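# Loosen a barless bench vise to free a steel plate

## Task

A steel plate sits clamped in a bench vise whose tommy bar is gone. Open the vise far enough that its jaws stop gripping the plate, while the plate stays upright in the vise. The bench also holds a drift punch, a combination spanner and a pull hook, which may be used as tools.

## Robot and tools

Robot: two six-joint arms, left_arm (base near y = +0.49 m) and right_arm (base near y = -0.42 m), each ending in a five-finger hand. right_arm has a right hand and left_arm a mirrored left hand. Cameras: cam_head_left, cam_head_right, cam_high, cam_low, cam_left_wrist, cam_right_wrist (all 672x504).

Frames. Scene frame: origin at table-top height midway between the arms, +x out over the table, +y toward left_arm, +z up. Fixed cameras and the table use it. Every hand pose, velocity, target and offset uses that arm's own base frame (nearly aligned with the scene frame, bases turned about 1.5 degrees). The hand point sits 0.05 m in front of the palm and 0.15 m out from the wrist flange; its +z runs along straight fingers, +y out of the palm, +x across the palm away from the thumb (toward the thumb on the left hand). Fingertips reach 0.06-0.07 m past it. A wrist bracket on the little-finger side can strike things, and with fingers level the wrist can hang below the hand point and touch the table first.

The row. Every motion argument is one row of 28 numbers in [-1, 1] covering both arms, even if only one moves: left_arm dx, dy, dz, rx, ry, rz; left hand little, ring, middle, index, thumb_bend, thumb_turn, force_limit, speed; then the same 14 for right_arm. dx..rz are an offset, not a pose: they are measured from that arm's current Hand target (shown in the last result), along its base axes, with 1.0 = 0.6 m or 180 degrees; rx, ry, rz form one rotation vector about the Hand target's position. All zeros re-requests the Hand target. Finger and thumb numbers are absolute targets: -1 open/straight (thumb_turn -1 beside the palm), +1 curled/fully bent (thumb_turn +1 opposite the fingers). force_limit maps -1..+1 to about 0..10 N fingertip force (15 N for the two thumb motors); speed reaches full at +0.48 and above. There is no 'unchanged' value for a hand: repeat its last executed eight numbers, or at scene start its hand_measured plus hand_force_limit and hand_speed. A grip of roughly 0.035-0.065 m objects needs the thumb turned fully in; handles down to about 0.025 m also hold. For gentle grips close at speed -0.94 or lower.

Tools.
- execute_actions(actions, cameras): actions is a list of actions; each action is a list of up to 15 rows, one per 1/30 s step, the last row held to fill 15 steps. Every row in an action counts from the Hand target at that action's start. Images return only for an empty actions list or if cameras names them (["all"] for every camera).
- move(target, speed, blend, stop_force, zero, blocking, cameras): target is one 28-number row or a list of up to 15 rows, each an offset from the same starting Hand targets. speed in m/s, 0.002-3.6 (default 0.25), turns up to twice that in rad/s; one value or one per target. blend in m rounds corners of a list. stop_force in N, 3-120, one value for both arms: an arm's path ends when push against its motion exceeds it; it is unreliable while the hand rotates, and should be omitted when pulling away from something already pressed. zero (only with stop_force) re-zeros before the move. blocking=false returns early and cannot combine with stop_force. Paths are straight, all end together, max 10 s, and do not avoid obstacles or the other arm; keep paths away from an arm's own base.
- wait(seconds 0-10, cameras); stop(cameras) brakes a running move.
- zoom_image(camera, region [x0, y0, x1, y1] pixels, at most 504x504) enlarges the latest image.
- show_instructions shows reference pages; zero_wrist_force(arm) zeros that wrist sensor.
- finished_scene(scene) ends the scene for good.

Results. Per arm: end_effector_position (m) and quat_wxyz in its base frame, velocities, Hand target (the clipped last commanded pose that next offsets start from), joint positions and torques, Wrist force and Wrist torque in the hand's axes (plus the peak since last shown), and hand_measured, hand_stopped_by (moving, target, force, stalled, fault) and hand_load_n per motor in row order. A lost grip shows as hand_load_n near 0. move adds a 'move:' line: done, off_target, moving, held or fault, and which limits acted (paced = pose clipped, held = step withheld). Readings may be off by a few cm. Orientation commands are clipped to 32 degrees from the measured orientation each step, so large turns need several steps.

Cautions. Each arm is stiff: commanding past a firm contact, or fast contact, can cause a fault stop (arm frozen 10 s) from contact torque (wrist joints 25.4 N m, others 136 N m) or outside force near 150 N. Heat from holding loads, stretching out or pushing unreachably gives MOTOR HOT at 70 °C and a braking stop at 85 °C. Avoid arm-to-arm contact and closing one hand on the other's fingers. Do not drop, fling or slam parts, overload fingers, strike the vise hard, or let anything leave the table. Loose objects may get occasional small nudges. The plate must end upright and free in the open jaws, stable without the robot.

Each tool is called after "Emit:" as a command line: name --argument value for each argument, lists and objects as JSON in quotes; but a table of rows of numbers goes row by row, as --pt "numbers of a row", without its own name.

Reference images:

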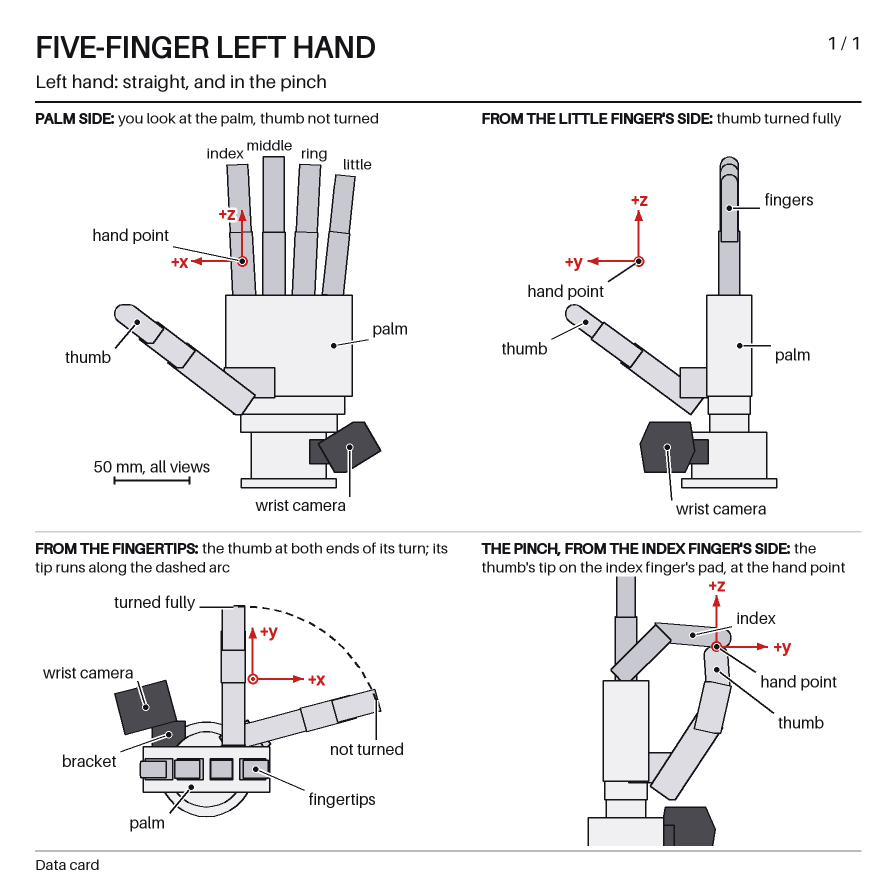

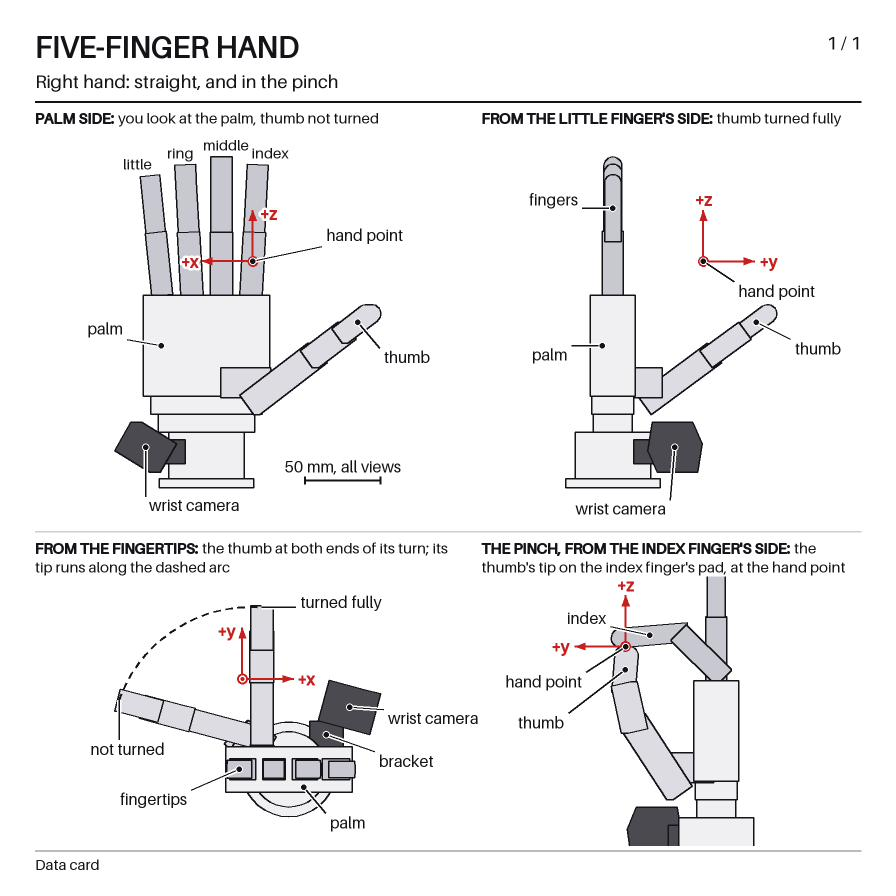

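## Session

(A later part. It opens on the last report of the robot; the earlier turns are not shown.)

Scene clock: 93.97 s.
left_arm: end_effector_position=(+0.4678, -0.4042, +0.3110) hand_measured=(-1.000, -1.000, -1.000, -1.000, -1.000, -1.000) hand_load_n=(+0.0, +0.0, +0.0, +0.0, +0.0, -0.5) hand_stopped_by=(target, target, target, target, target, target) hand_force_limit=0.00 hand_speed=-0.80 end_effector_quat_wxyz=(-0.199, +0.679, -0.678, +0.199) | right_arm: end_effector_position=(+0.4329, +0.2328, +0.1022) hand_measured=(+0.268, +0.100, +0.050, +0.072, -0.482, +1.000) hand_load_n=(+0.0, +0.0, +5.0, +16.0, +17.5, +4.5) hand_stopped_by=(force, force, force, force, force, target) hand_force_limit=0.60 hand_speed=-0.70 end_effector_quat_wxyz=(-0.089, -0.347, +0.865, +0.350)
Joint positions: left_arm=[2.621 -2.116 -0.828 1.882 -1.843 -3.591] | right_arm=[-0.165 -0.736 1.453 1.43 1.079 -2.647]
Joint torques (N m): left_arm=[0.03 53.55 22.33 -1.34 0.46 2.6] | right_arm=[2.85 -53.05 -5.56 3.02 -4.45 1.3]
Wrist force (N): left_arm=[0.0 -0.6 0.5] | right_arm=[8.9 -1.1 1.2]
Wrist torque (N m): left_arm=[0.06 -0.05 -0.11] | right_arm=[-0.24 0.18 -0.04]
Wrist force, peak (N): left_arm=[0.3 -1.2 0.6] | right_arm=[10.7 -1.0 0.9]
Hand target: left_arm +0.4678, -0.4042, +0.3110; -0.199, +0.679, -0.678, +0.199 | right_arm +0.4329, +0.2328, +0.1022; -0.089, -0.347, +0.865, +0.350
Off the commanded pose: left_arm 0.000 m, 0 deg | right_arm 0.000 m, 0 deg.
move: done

Emit:
move --pt "0 0 0 0 0 0 -1 -1 -1 -1 -1 -1 0 -0.8 0.0282 -0.0245 0 0 0 0.0333 0.6 0.6 0.6 0.6 -0.1 1 0.6 -0.7" --pt "0 0 0 0 0 0 -1 -1 -1 -1 -1 -1 0 -0.8 0.0593 -0.0453 0 0 0 0.0667 0.6 0.6 0.6 0.6 -0.1 1 0.6 -0.7" --speed 0.08 --blend 0.003 --stop_force 25 --cameras '["cam_low","cam_head_right","cam_high"]'

Emit:
zoom_image --camera "cam_low" --region '[300, 180, 420, 260]'

Emit:
zoom_image --camera "cam_head_right" --region '[240, 370, 340, 470]'

Scene clock: 96.97 s.
left_arm: end_effector_position=(+0.4678, -0.4042, +0.3110) hand_measured=(-1.000, -1.000, -1.000, -1.000, -1.000, -1.000) hand_load_n=(+0.0, +0.0, +0.0, +0.0, +0.0, +0.0) hand_stopped_by=(target, target, target, target, target, target) hand_force_limit=0.00 hand_speed=-0.80 end_effector_quat_wxyz=(-0.199, +0.679, -0.678, +0.199) | right_arm: end_effector_position=(+0.4685, +0.2056, +0.1022) hand_measured=(+0.268, +0.100, +0.050, +0.072, -0.482, +1.000) hand_load_n=(+0.0, +0.0, +6.5, +16.0, +16.5, +4.5) hand_stopped_by=(force, force, force, force, force, target) hand_force_limit=0.60 hand_speed=-0.70 end_effector_quat_wxyz=(-0.125, -0.436, +0.824, +0.339)
Joint positions: left_arm=[2.621 -2.116 -0.828 1.882 -1.843 -3.591] | right_arm=[-0.146 -0.591 1.174 1.638 1.189 -2.819]
Joint torques (N m): left_arm=[0.14 52.84 22.7 -1.68 0.5 2.56] | right_arm=[-6.17 -59.26 -12.85 3.46 -3.01 2.02]
Wrist force (N): left_arm=[-0.3 -0.9 0.8] | right_arm=[1.7 -2.5 2.7]
Wrist torque (N m): left_arm=[0.00 0.00 -0.13] | right_arm=[-0.25 0.11 -0.02]
Wrist force, peak (N): left_arm=[-0.1 -1.3 0.8] | right_arm=[9.6 -1.2 1.3]
Hand target: left_arm +0.4678, -0.4042, +0.3110; -0.199, +0.679, -0.678, +0.199 | right_arm +0.4685, +0.2056, +0.1022; -0.125, -0.436, +0.824, +0.339
Off the commanded pose: left_arm 0.000 m, 0 deg | right_arm 0.000 m, 0 deg.
move: done
Images, in order (width x height): cam_head_right 672x504, cam_high 672x504, cam_low 672x504.

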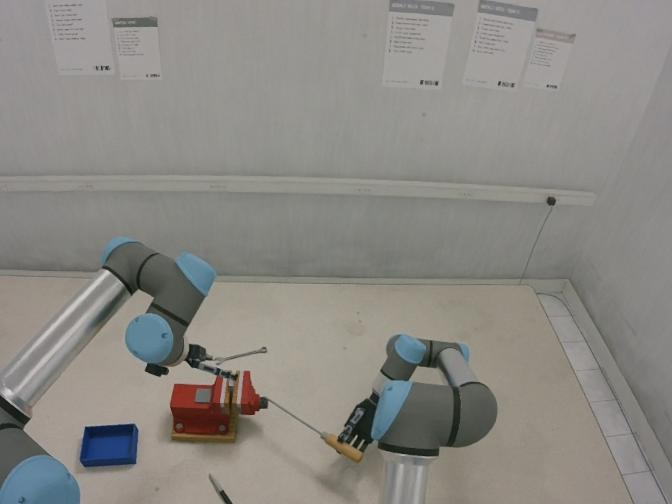

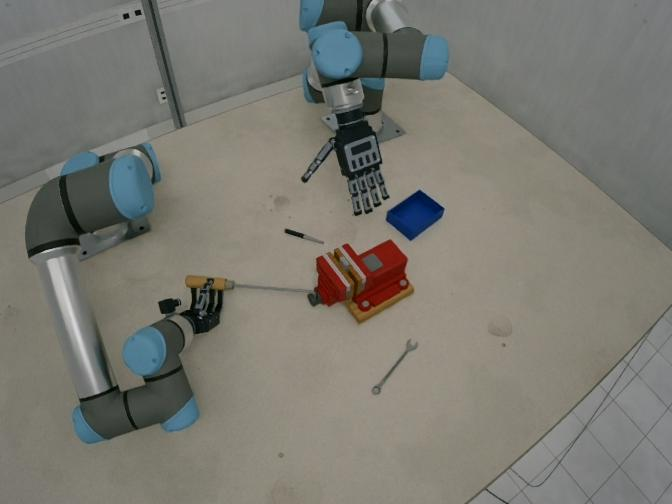

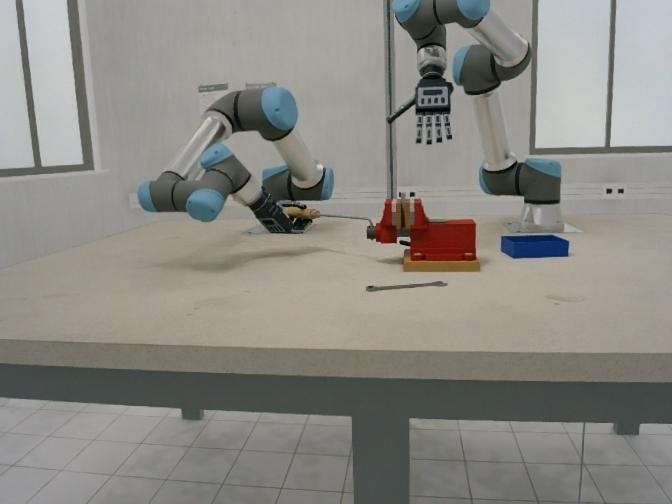

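Scaled by 4.200 from the camera's 672x504 image, which has a finer 960x720 frame.

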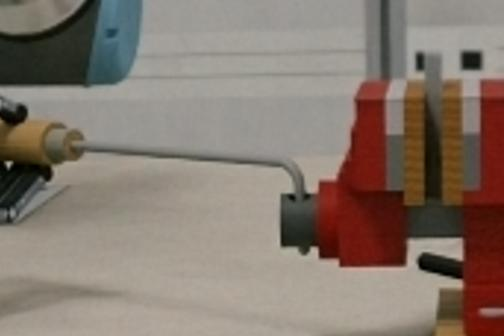

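Scaled by 5.040 from the camera's 672x504 image, which has a finer 960x720 frame.

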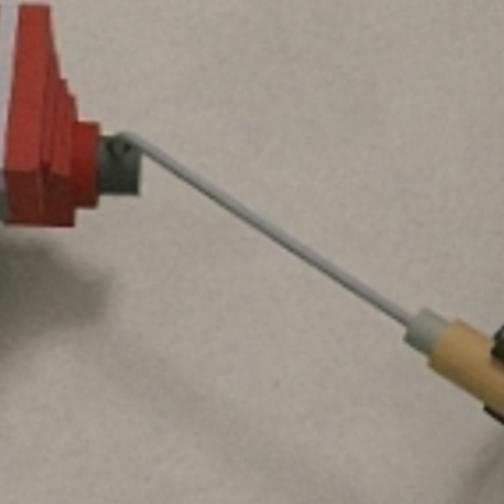

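Emit:
move --pt "0 0 0 0 0 0 -1 -1 -1 -1 -1 -1 0 -0.8 0.0313 -0.0175 -0.0107 -0.0006 -0.0222 0.0333 0.6 0.6 0.6 0.6 -0.1 1 0.6 -0.7" --pt "0 0 0 0 0 0 -1 -1 -1 -1 -1 -1 0 -0.8 0.0650 -0.0313 -0.0170 -0.0035 -0.0444 0.0667 0.6 0.6 0.6 0.6 -0.1 1 0.6 -0.7" --speed 0.08 --blend 0.003 --stop_force 25 --cameras '["cam_low","cam_head_right"]'

Emit:
zoom_image --camera "cam_low" --region '[355, 205, 395, 245]'

Emit:
zoom_image --camera "cam_head_right" --region '[240, 370, 290, 420]'

Scene clock: 100.57 s.
left_arm: end_effector_position=(+0.4678, -0.4042, +0.3110) hand_measured=(-1.000, -1.000, -1.000, -1.000, -1.000, -1.000) hand_load_n=(+0.0, +0.0, +0.0, +0.0, +0.0, +0.0) hand_stopped_by=(target, target, target, target, target, target) hand_force_limit=0.00 hand_speed=-0.80 end_effector_quat_wxyz=(-0.199, +0.679, -0.678, +0.199) | right_arm: end_effector_position=(+0.5075, +0.1868, +0.0920) hand_measured=(+0.268, +0.100, +0.050, +0.072, -0.482, +1.000) hand_load_n=(+0.0, +0.0, +6.0, +16.0, +15.0, -4.5) hand_stopped_by=(force, force, force, force, force, target) hand_force_limit=0.60 hand_speed=-0.70 end_effector_quat_wxyz=(-0.104, -0.541, +0.783, +0.289)
Joint positions: left_arm=[2.621 -2.116 -0.828 1.882 -1.843 -3.591] | right_arm=[-0.113 -0.485 0.897 1.72 1.284 -2.977]
Joint torques (N m): left_arm=[0.03 52.62 22.98 -1.94 0.55 2.62] | right_arm=[-5.29 -62.46 -7.49 0.31 -3.84 3.01]
Wrist force (N): left_arm=[-0.2 -0.9 0.5] | right_arm=[7.2 0.9 0.1]
Wrist torque (N m): left_arm=[0.01 -0.03 -0.12] | right_arm=[-0.29 0.03 -0.19]
Wrist force, peak (N): left_arm=[-0.1 -1.2 0.6] | right_arm=[9.7 1.7 -0.9]
Hand target: left_arm +0.4678, -0.4042, +0.3110; -0.199, +0.679, -0.678, +0.199 | right_arm +0.5075, +0.1868, +0.0920; -0.104, -0.541, +0.783, +0.289
Off the commanded pose: left_arm 0.000 m, 0 deg | right_arm 0.000 m, 0 deg.
move: done
Images, in order (width x height): cam_head_right 672x504, cam_low 672x504.

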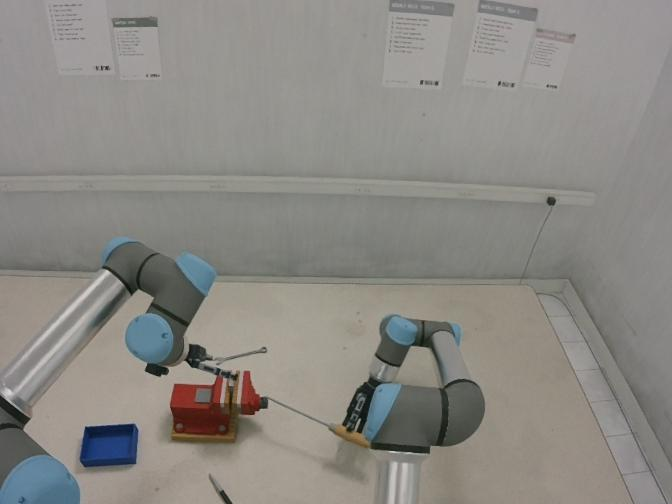

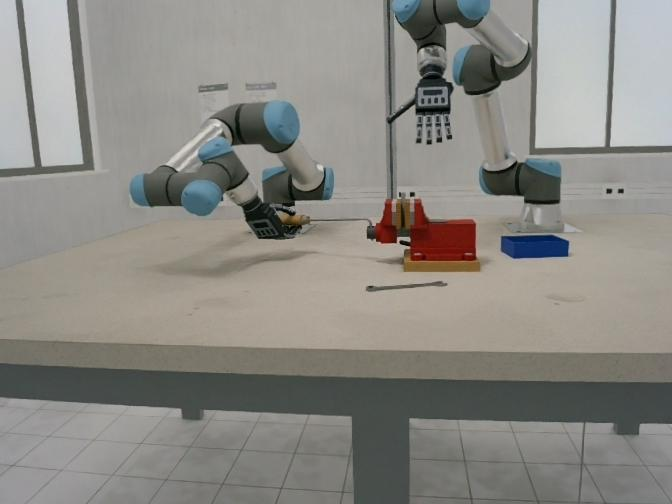

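Scaled by 12.600 from the camera's 672x504 image, which has a finer 960x720 frame.

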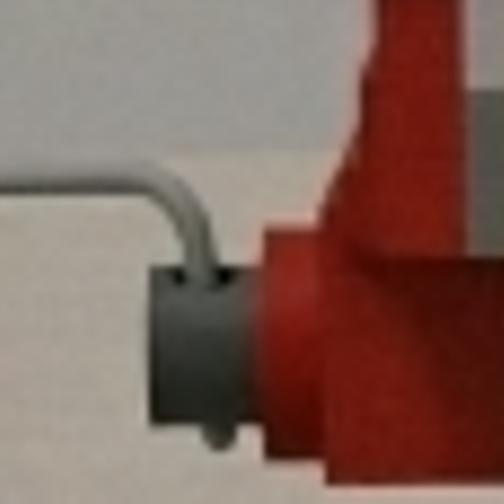

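Scaled by 10.080 from the camera's 672x504 image, which has a finer 960x720 frame.

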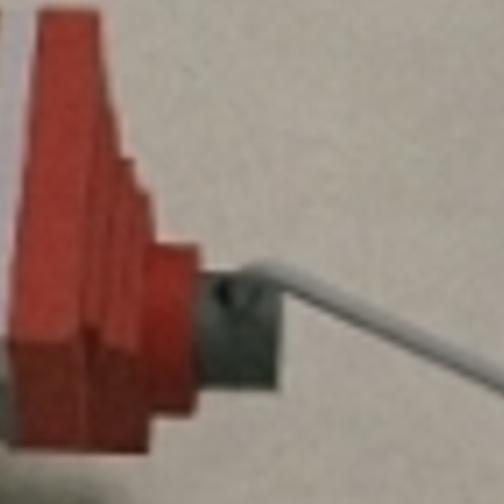

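Emit:
move --target '[0,0,0,0,0,0,-1,-1,-1,-1,-1,-1,0,-0.8,0.0062,-0.0005,0.025,-0.0019,0.0667,0,0.6,0.6,0.6,0.6,-0.1,1,0.6,-0.7]' --speed 0.08 --stop_force 25 --cameras '["all"]'

Emit:
zoom_image --camera "cam_low" --region '[240, 170, 420, 270]'

Emit:
zoom_image --camera "cam_high" --region '[170, 240, 350, 340]'

Scene clock: 110.17 s.
left_arm: end_effector_position=(+0.4678, -0.4042, +0.3110) hand_measured=(-1.000, -1.000, -1.000, -1.000, -1.000, -1.000) hand_load_n=(+0.0, +0.0, +0.0, +0.0, +0.0, +0.0) hand_stopped_by=(target, target, target, target, target, target) hand_force_limit=0.00 hand_speed=-0.80 end_effector_quat_wxyz=(-0.199, +0.679, -0.678, +0.199) | right_arm: end_effector_position=(+0.5112, +0.1865, +0.1070) hand_measured=(+0.268, +0.100, +0.050, +0.072, -0.482, +1.000) hand_load_n=(+0.0, +0.0, +6.0, +14.0, +15.5, -4.5) hand_stopped_by=(force, force, force, force, force, target) hand_force_limit=0.60 hand_speed=-0.70 end_effector_quat_wxyz=(-0.187, -0.508, +0.768, +0.341)
Joint positions: left_arm=[2.621 -2.116 -0.828 1.882 -1.843 -3.591] | right_arm=[-0.106 -0.373 0.765 1.942 1.302 -2.954]
Joint torques (N m): left_arm=[-1.82 53.23 22.81 -2.52 0.57 2.62] | right_arm=[-0.28 -65.1 -6.61 4.14 -2.26 -2.16]
Wrist force (N): left_arm=[0.0 -1.0 0.4] | right_arm=[0.2 -1.8 1.9]
Wrist torque (N m): left_arm=[0.00 -0.06 -0.11] | right_arm=[-0.26 -0.06 -0.20]
Wrist force, peak (N): left_arm=[0.2 -1.4 0.5] | right_arm=[7.5 0.4 0.2]
Hand target: left_arm +0.4678, -0.4042, +0.3110; -0.199, +0.679, -0.678, +0.199 | right_arm +0.5112, +0.1865, +0.1070; -0.187, -0.508, +0.768, +0.341
Off the commanded pose: left_arm 0.000 m, 0 deg | right_arm 0.000 m, 0 deg.
move: done

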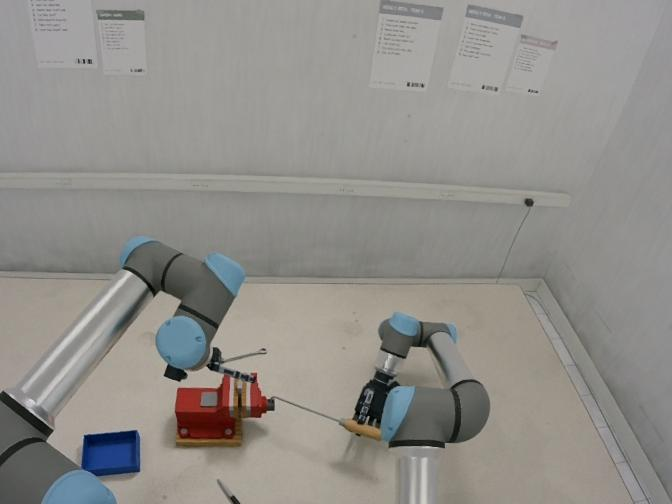

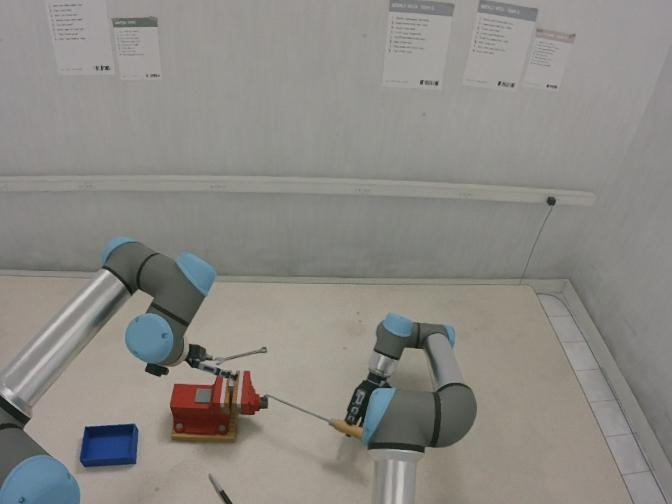

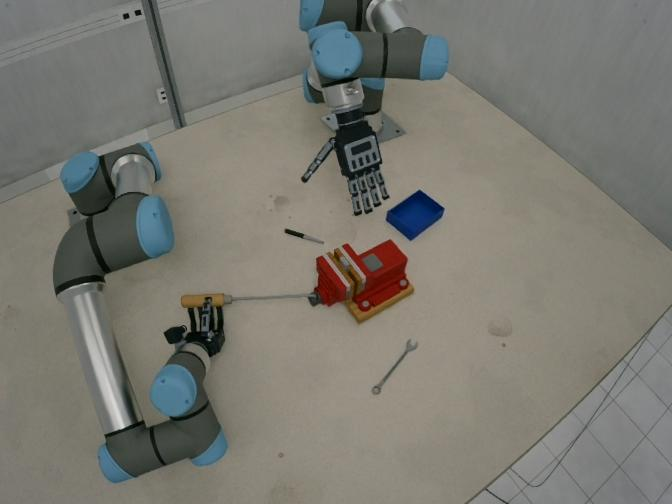

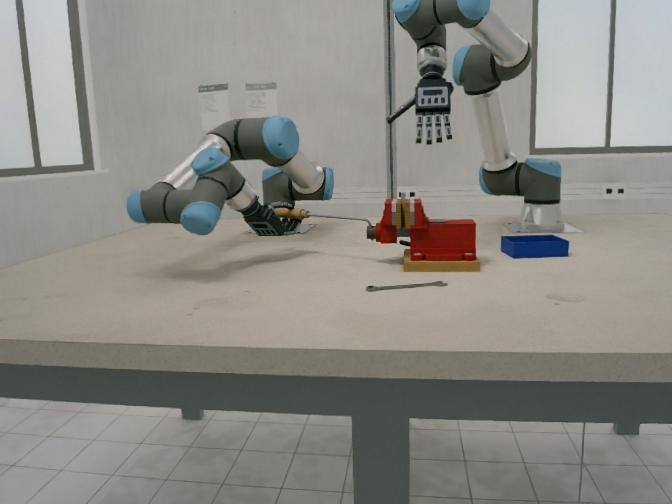

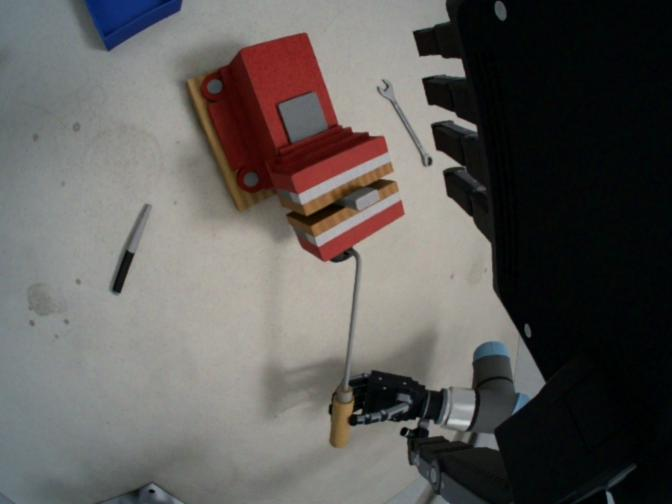

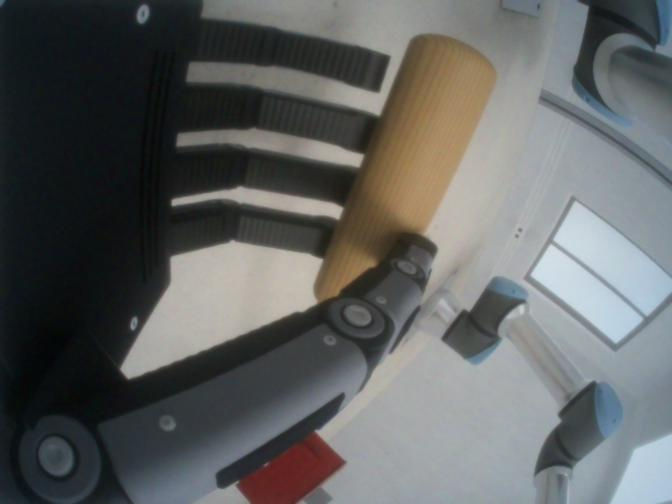

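Scaled by 2.800 from the camera's 672x504 image, which has a finer 960x720 frame.

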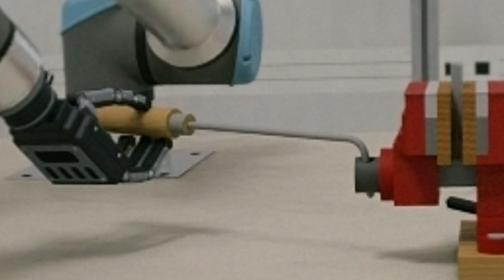

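Scaled by 2.800 from the camera's 672x504 image, which has a finer 960x720 frame.

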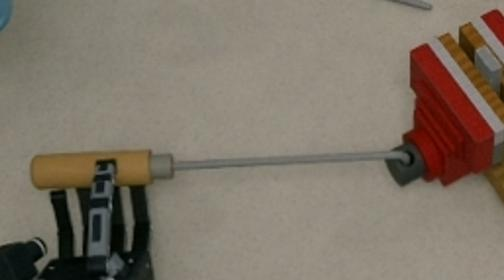

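Emit:
move --target '[0,0,0,0,0,0,-1,-1,-1,-1,-1,-1,0,-0.8,0,0,0,0,0,0,0.6,0.6,0.6,0.6,-0.9,1,0.6,-0.75]' --speed 0.05 --cameras '["cam_low","cam_right_wrist","cam_high"]'

Emit:
zoom_image --camera "cam_low" --region '[240, 170, 420, 270]'

Scene clock: 112.17 s.
left_arm: end_effector_position=(+0.4678, -0.4042, +0.3110) hand_measured=(-1.000, -1.000, -1.000, -1.000, -1.000, -1.000) hand_load_n=(+0.0, +0.0, +0.0, +0.0, -0.5, -0.5) hand_stopped_by=(target, target, target, target, target, target) hand_force_limit=0.00 hand_speed=-0.80 end_effector_quat_wxyz=(-0.199, +0.679, -0.678, +0.199) | right_arm: end_effector_position=(+0.5112, +0.1865, +0.1070) hand_measured=(+0.268, +0.100, +0.050, +0.072, -0.900, +1.000) hand_load_n=(+0.0, +0.0, +0.5, +1.5, +0.0, +0.0) hand_stopped_by=(force, force, force, force, target, target) hand_force_limit=0.60 hand_speed=-0.75 end_effector_quat_wxyz=(-0.187, -0.508, +0.768, +0.341)
Joint positions: left_arm=[2.621 -2.116 -0.828 1.882 -1.843 -3.591] | right_arm=[-0.106 -0.373 0.765 1.942 1.302 -2.954]
Joint torques (N m): left_arm=[-1.61 53.3 21.89 -2.51 0.53 2.58] | right_arm=[-2.17 -63.53 -6.48 4.77 -0.59 -2.05]
Wrist force (N): left_arm=[0.0 -1.0 0.6] | right_arm=[-0.3 -1.6 2.0]
Wrist torque (N m): left_arm=[-0.01 -0.03 -0.11] | right_arm=[-0.26 -0.13 -0.24]
Wrist force, peak (N): left_arm=[-0.1 -1.1 0.9] | right_arm=[0.4 -1.9 2.1]
Hand target: left_arm +0.4678, -0.4042, +0.3110; -0.199, +0.679, -0.678, +0.199 | right_arm +0.5112, +0.1865, +0.1070; -0.187, -0.508, +0.768, +0.341
Off the commanded pose: left_arm 0.000 m, 0 deg | right_arm 0.000 m, 0 deg.
move: done
Images, in order (width x height): cam_high 672x504, cam_low 672x504, cam_right_wrist 672x504.

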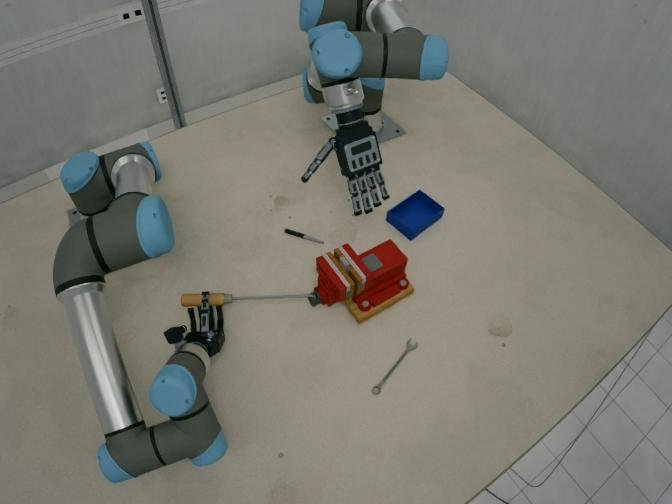

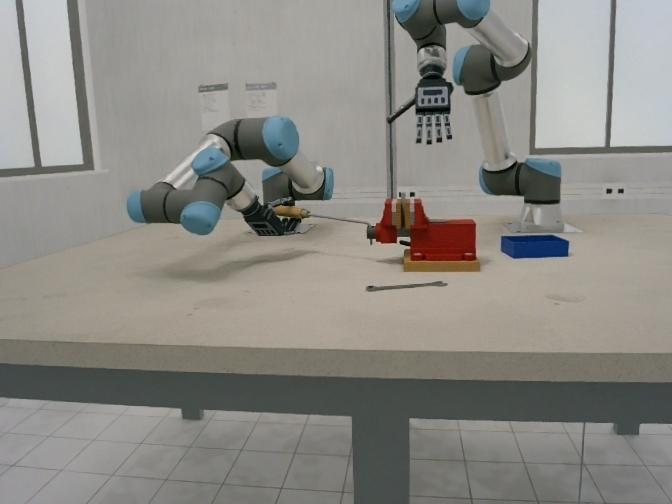

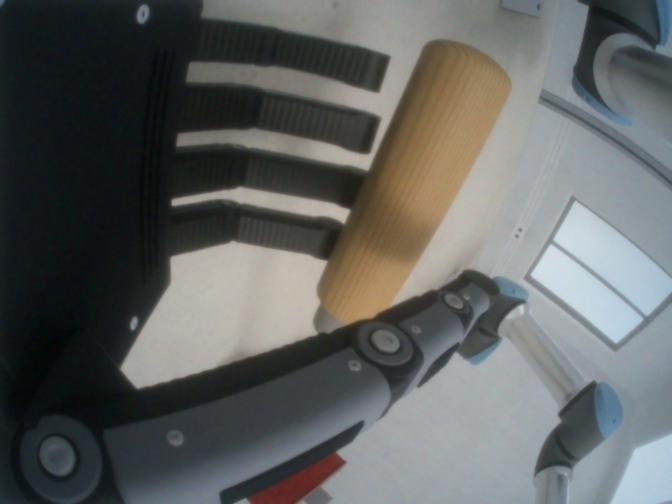

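Scaled by 2.800 from the camera's 672x504 image, which has a finer 960x720 frame.

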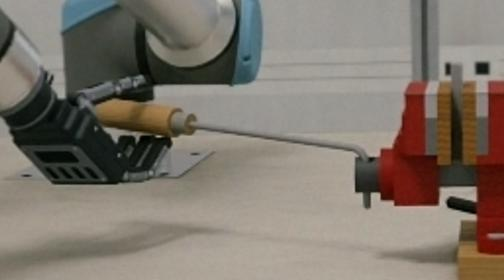

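Emit:
move --target '[0,0,0,0,0,0,-1,-1,-1,-1,-1,-1,0,-0.8,0,0,-0.037,0,0,0,0.6,0.6,0.6,0.6,-0.9,1,0.6,-0.75]' --speed 0.05 --cameras '["cam_low","cam_right_wrist","cam_high"]'

Emit:
zoom_image --camera "cam_low" --region '[240, 170, 420, 270]'

Scene clock: 113.53 s.
left_arm: end_effector_position=(+0.4678, -0.4042, +0.3110) hand_measured=(-1.000, -1.000, -1.000, -1.000, -1.000, -1.000) hand_load_n=(+0.0, +0.0, +0.0, +0.0, +0.0, +0.0) hand_stopped_by=(target, target, target, target, target, target) hand_force_limit=0.00 hand_speed=-0.80 end_effector_quat_wxyz=(-0.199, +0.679, -0.678, +0.199) | right_arm: end_effector_position=(+0.5112, +0.1865, +0.0846) hand_measured=(+0.268, +0.100, +0.050, +0.072, -0.900, +1.000) hand_load_n=(+0.0, +0.5, +0.5, +0.0, +0.0, +0.0) hand_stopped_by=(force, force, force, force, target, target) hand_force_limit=0.60 hand_speed=-0.75 end_effector_quat_wxyz=(-0.187, -0.508, +0.768, +0.341)
Joint positions: left_arm=[2.621 -2.116 -0.828 1.882 -1.843 -3.591] | right_arm=[-0.106 -0.343 0.763 1.913 1.302 -2.954]
Joint torques (N m): left_arm=[-2.17 52.73 22.73 -2.6 0.57 2.74] | right_arm=[-2.1 -64.49 -26.52 4.61 0.99 -1.74]
Wrist force (N): left_arm=[-0.1 -1.1 0.6] | right_arm=[-0.2 -1.3 1.6]
Wrist torque (N m): left_arm=[-0.02 -0.04 -0.11] | right_arm=[-0.24 -0.14 -0.26]
Wrist force, peak (N): left_arm=[0.0 -1.3 0.5] | right_arm=[-0.2 -2.2 2.1]
Hand target: left_arm +0.4678, -0.4042, +0.3110; -0.199, +0.679, -0.678, +0.199 | right_arm +0.5112, +0.1865, +0.0848; -0.187, -0.508, +0.768, +0.341
Off the commanded pose: left_arm 0.000 m, 0 deg | right_arm 0.000 m, 0 deg.
move: done
Images, in order (width x height): cam_high 672x504, cam_low 672x504, cam_right_wrist 672x504.

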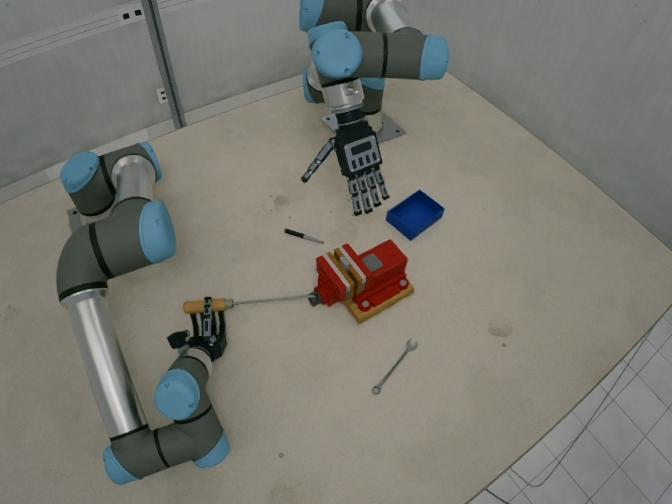

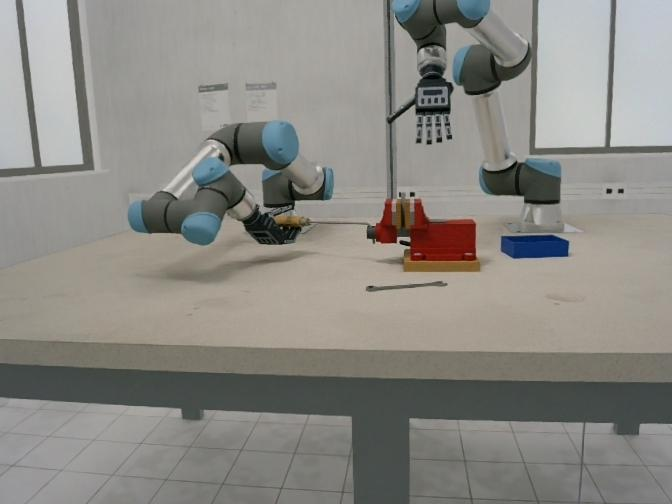

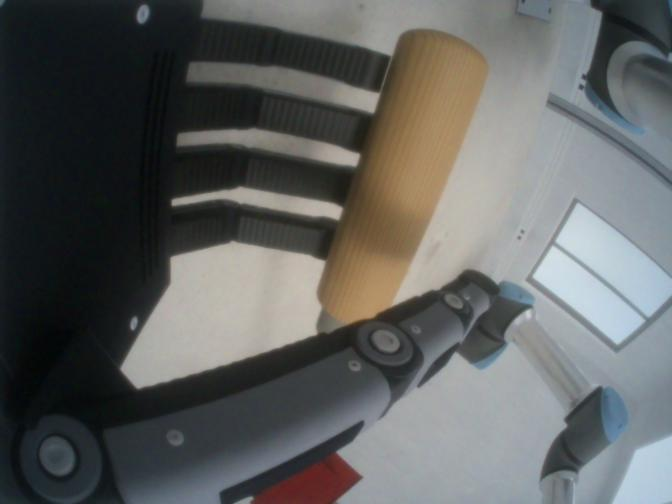

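Scaled by 2.800 from the camera's 672x504 image, which has a finer 960x720 frame.

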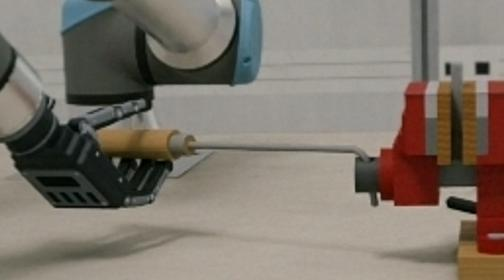

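Emit:
execute_actions --actions '[]' --cameras '["all"]'

Scene clock: 115.27 s.
left_arm: end_effector_position=(+0.4678, -0.4042, +0.3110) hand_measured=(-1.000, -1.000, -1.000, -1.000, -1.000, -1.000) hand_load_n=(+0.5, +0.0, +0.0, +0.0, +0.0, -0.5) hand_stopped_by=(target, target, target, target, target, target) hand_force_limit=0.00 hand_speed=-0.80 end_effector_quat_wxyz=(-0.199, +0.679, -0.678, +0.199) | right_arm: end_effector_position=(+0.5112, +0.1865, +0.0848) hand_measured=(+0.268, +0.100, +0.050, +0.072, -0.900, +1.000) hand_load_n=(+0.0, +0.5, +0.5, +0.5, +0.0, +0.0) hand_stopped_by=(force, force, force, force, target, target) hand_force_limit=0.60 hand_speed=-0.75 end_effector_quat_wxyz=(-0.187, -0.508, +0.768, +0.341)
Joint positions: left_arm=[2.621 -2.116 -0.828 1.882 -1.843 -3.591] | right_arm=[-0.106 -0.343 0.763 1.913 1.302 -2.954]
Joint velocities: within noise
Joint torques (N m): left_arm=[-2.15 52.85 22.75 -2.88 0.5 2.64] | right_arm=[0.98 -64.61 -19.28 4.96 0.99 -1.64]
Wrist force (N): left_arm=[-0.2 -0.8 0.6] | right_arm=[-0.1 -1.4 1.7]
Wrist torque (N m): left_arm=[0.03 -0.02 -0.13] | right_arm=[-0.25 -0.14 -0.26]
Wrist force, peak (N): left_arm=[0.1 -1.1 0.8] | right_arm=[-0.2 -1.6 2.0]
Hand target: left_arm +0.4678, -0.4042, +0.3110; -0.199, +0.679, -0.678, +0.199 | right_arm +0.5112, +0.1865, +0.0848; -0.187, -0.508, +0.768, +0.341
Off the commanded pose: left_arm 0.000 m, 0 deg | right_arm 0.000 m, 0 deg.

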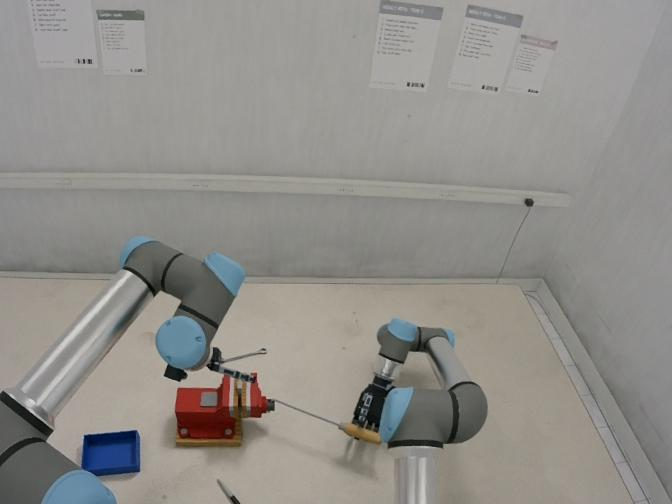

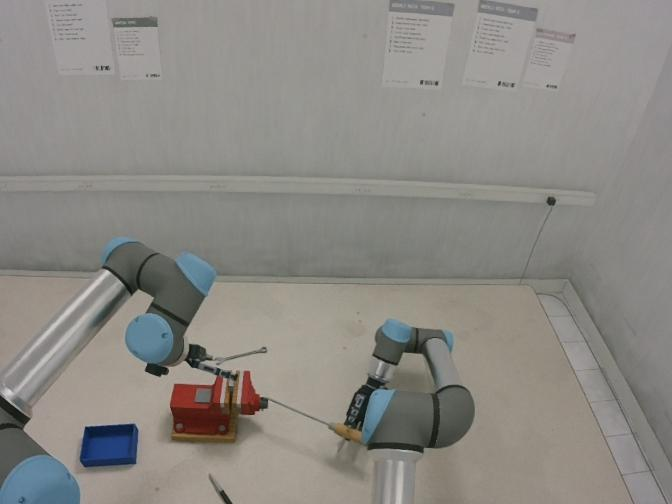

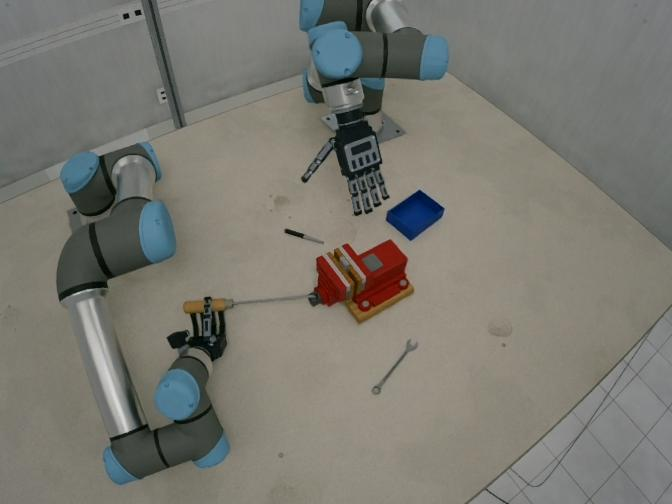

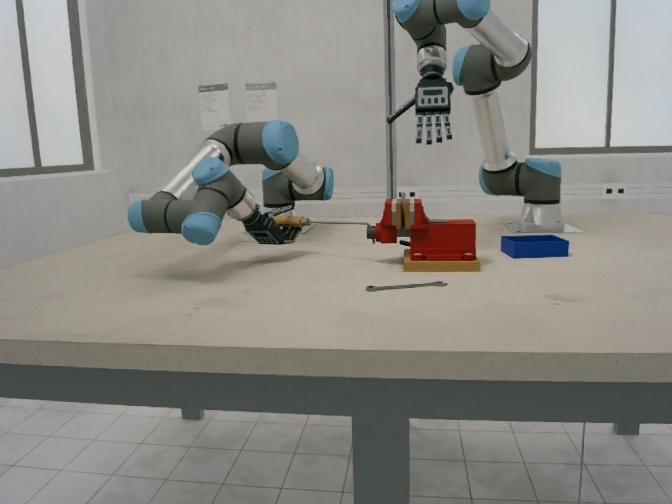

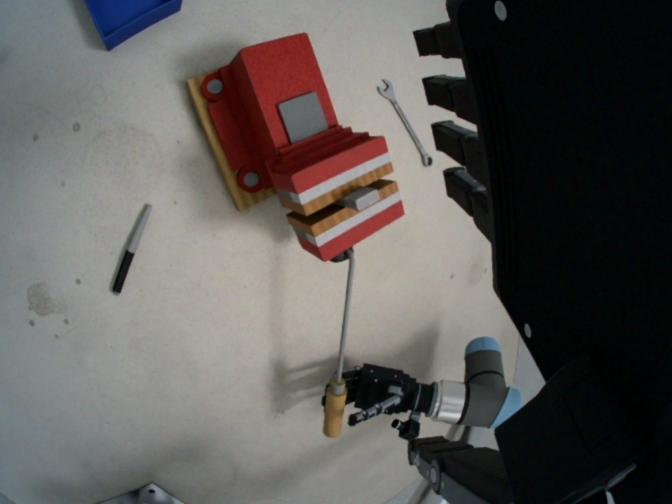

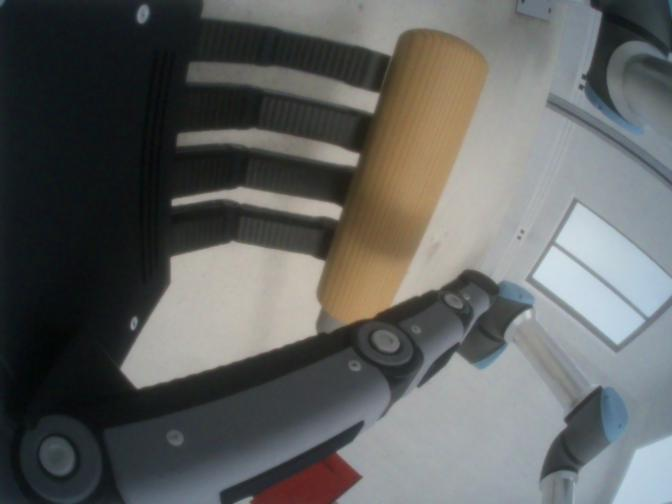

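Emit:
move --target '[0,0,0,0,0,0,-1,-1,-1,-1,-1,-1,0,-0.8,0,0,0,0,0,0,-0.2,-0.2,-0.2,-0.2,-1,1,0.6,-0.85]' --speed 0.05 --cameras '["cam_high","cam_low","cam_right_wrist","cam_left_wrist"]'

Scene clock: 118.10 s.
left_arm: end_effector_position=(+0.4678, -0.4042, +0.3110) hand_measured=(-1.000, -1.000, -1.000, -1.000, -1.000, -1.000) hand_load_n=(+0.0, +0.0, +0.0, -0.5, +0.0, +0.0) hand_stopped_by=(target, target, target, target, target, target) hand_force_limit=0.00 hand_speed=-0.80 end_effector_quat_wxyz=(-0.199, +0.679, -0.678, +0.199) | right_arm: end_effector_position=(+0.5112, +0.1865, +0.0848) hand_measured=(-0.200, -0.200, -0.200, -0.200, -1.000, +1.000) hand_load_n=(+0.0, +0.0, +0.0, +0.0, +0.0, +0.0) hand_stopped_by=(target, target, target, target, target, target) hand_force_limit=0.60 hand_speed=-0.85 end_effector_quat_wxyz=(-0.187, -0.508, +0.768, +0.341)
Joint positions: left_arm=[2.621 -2.116 -0.828 1.882 -1.843 -3.591] | right_arm=[-0.106 -0.343 0.763 1.913 1.302 -2.954]
Joint torques (N m): left_arm=[-3.28 53.53 22.53 -2.88 0.68 2.67] | right_arm=[4.46 -60.49 -7.11 2.5 0.86 -1.03]
Wrist force (N): left_arm=[-0.3 -0.9 0.7] | right_arm=[0.0 -1.1 1.1]
Wrist torque (N m): left_arm=[0.00 0.01 -0.13] | right_arm=[-0.27 -0.11 -0.25]
Wrist force, peak (N): left_arm=[0.0 -1.2 0.7] | right_arm=[-0.1 -1.6 2.1]
Hand target: left_arm +0.4678, -0.4042, +0.3110; -0.199, +0.679, -0.678, +0.199 | right_arm +0.5112, +0.1865, +0.0848; -0.187, -0.508, +0.768, +0.341
Off the commanded pose: left_arm 0.000 m, 0 deg | right_arm 0.000 m, 0 deg.
move: done
Images, in order (width x height): cam_high 672x504, cam_low 672x504, cam_left_wrist 672x504, cam_right_wrist 672x504.

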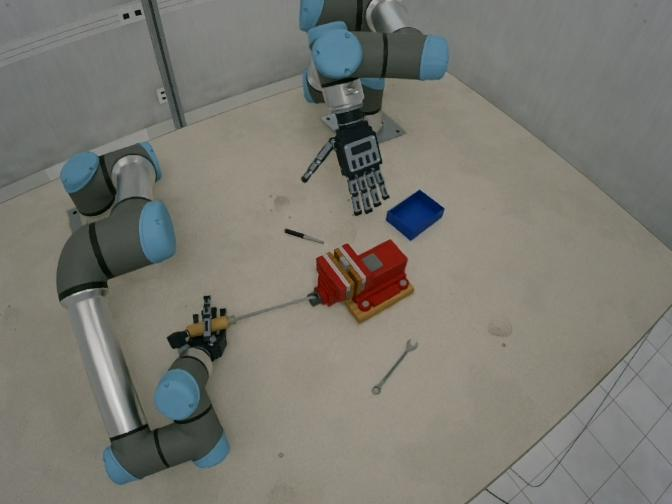

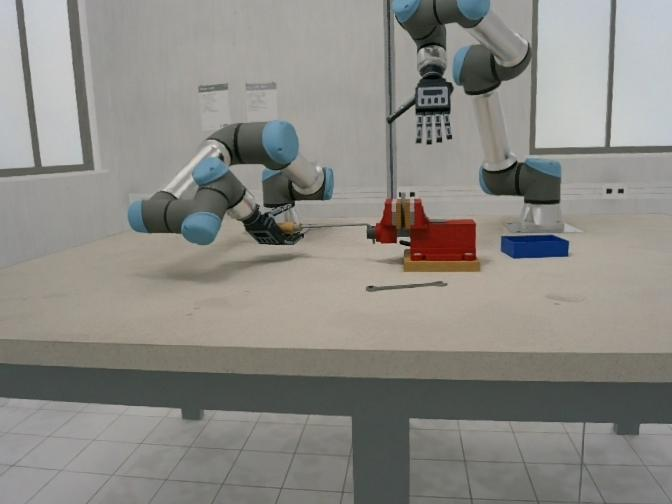

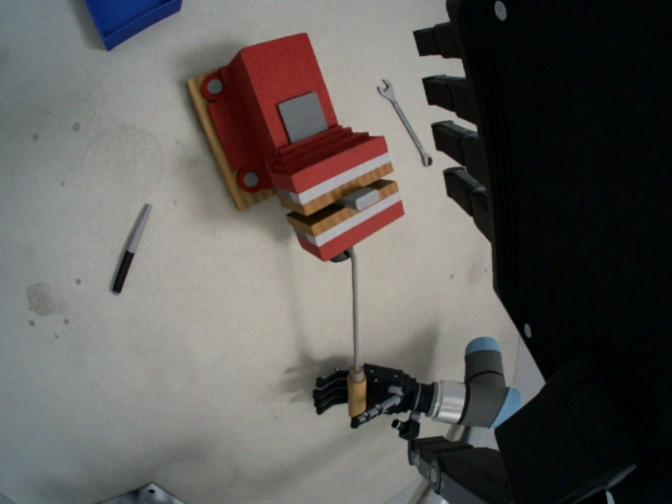

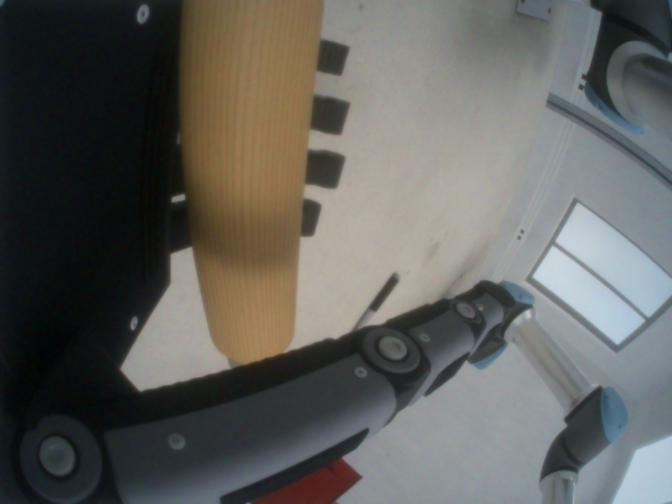

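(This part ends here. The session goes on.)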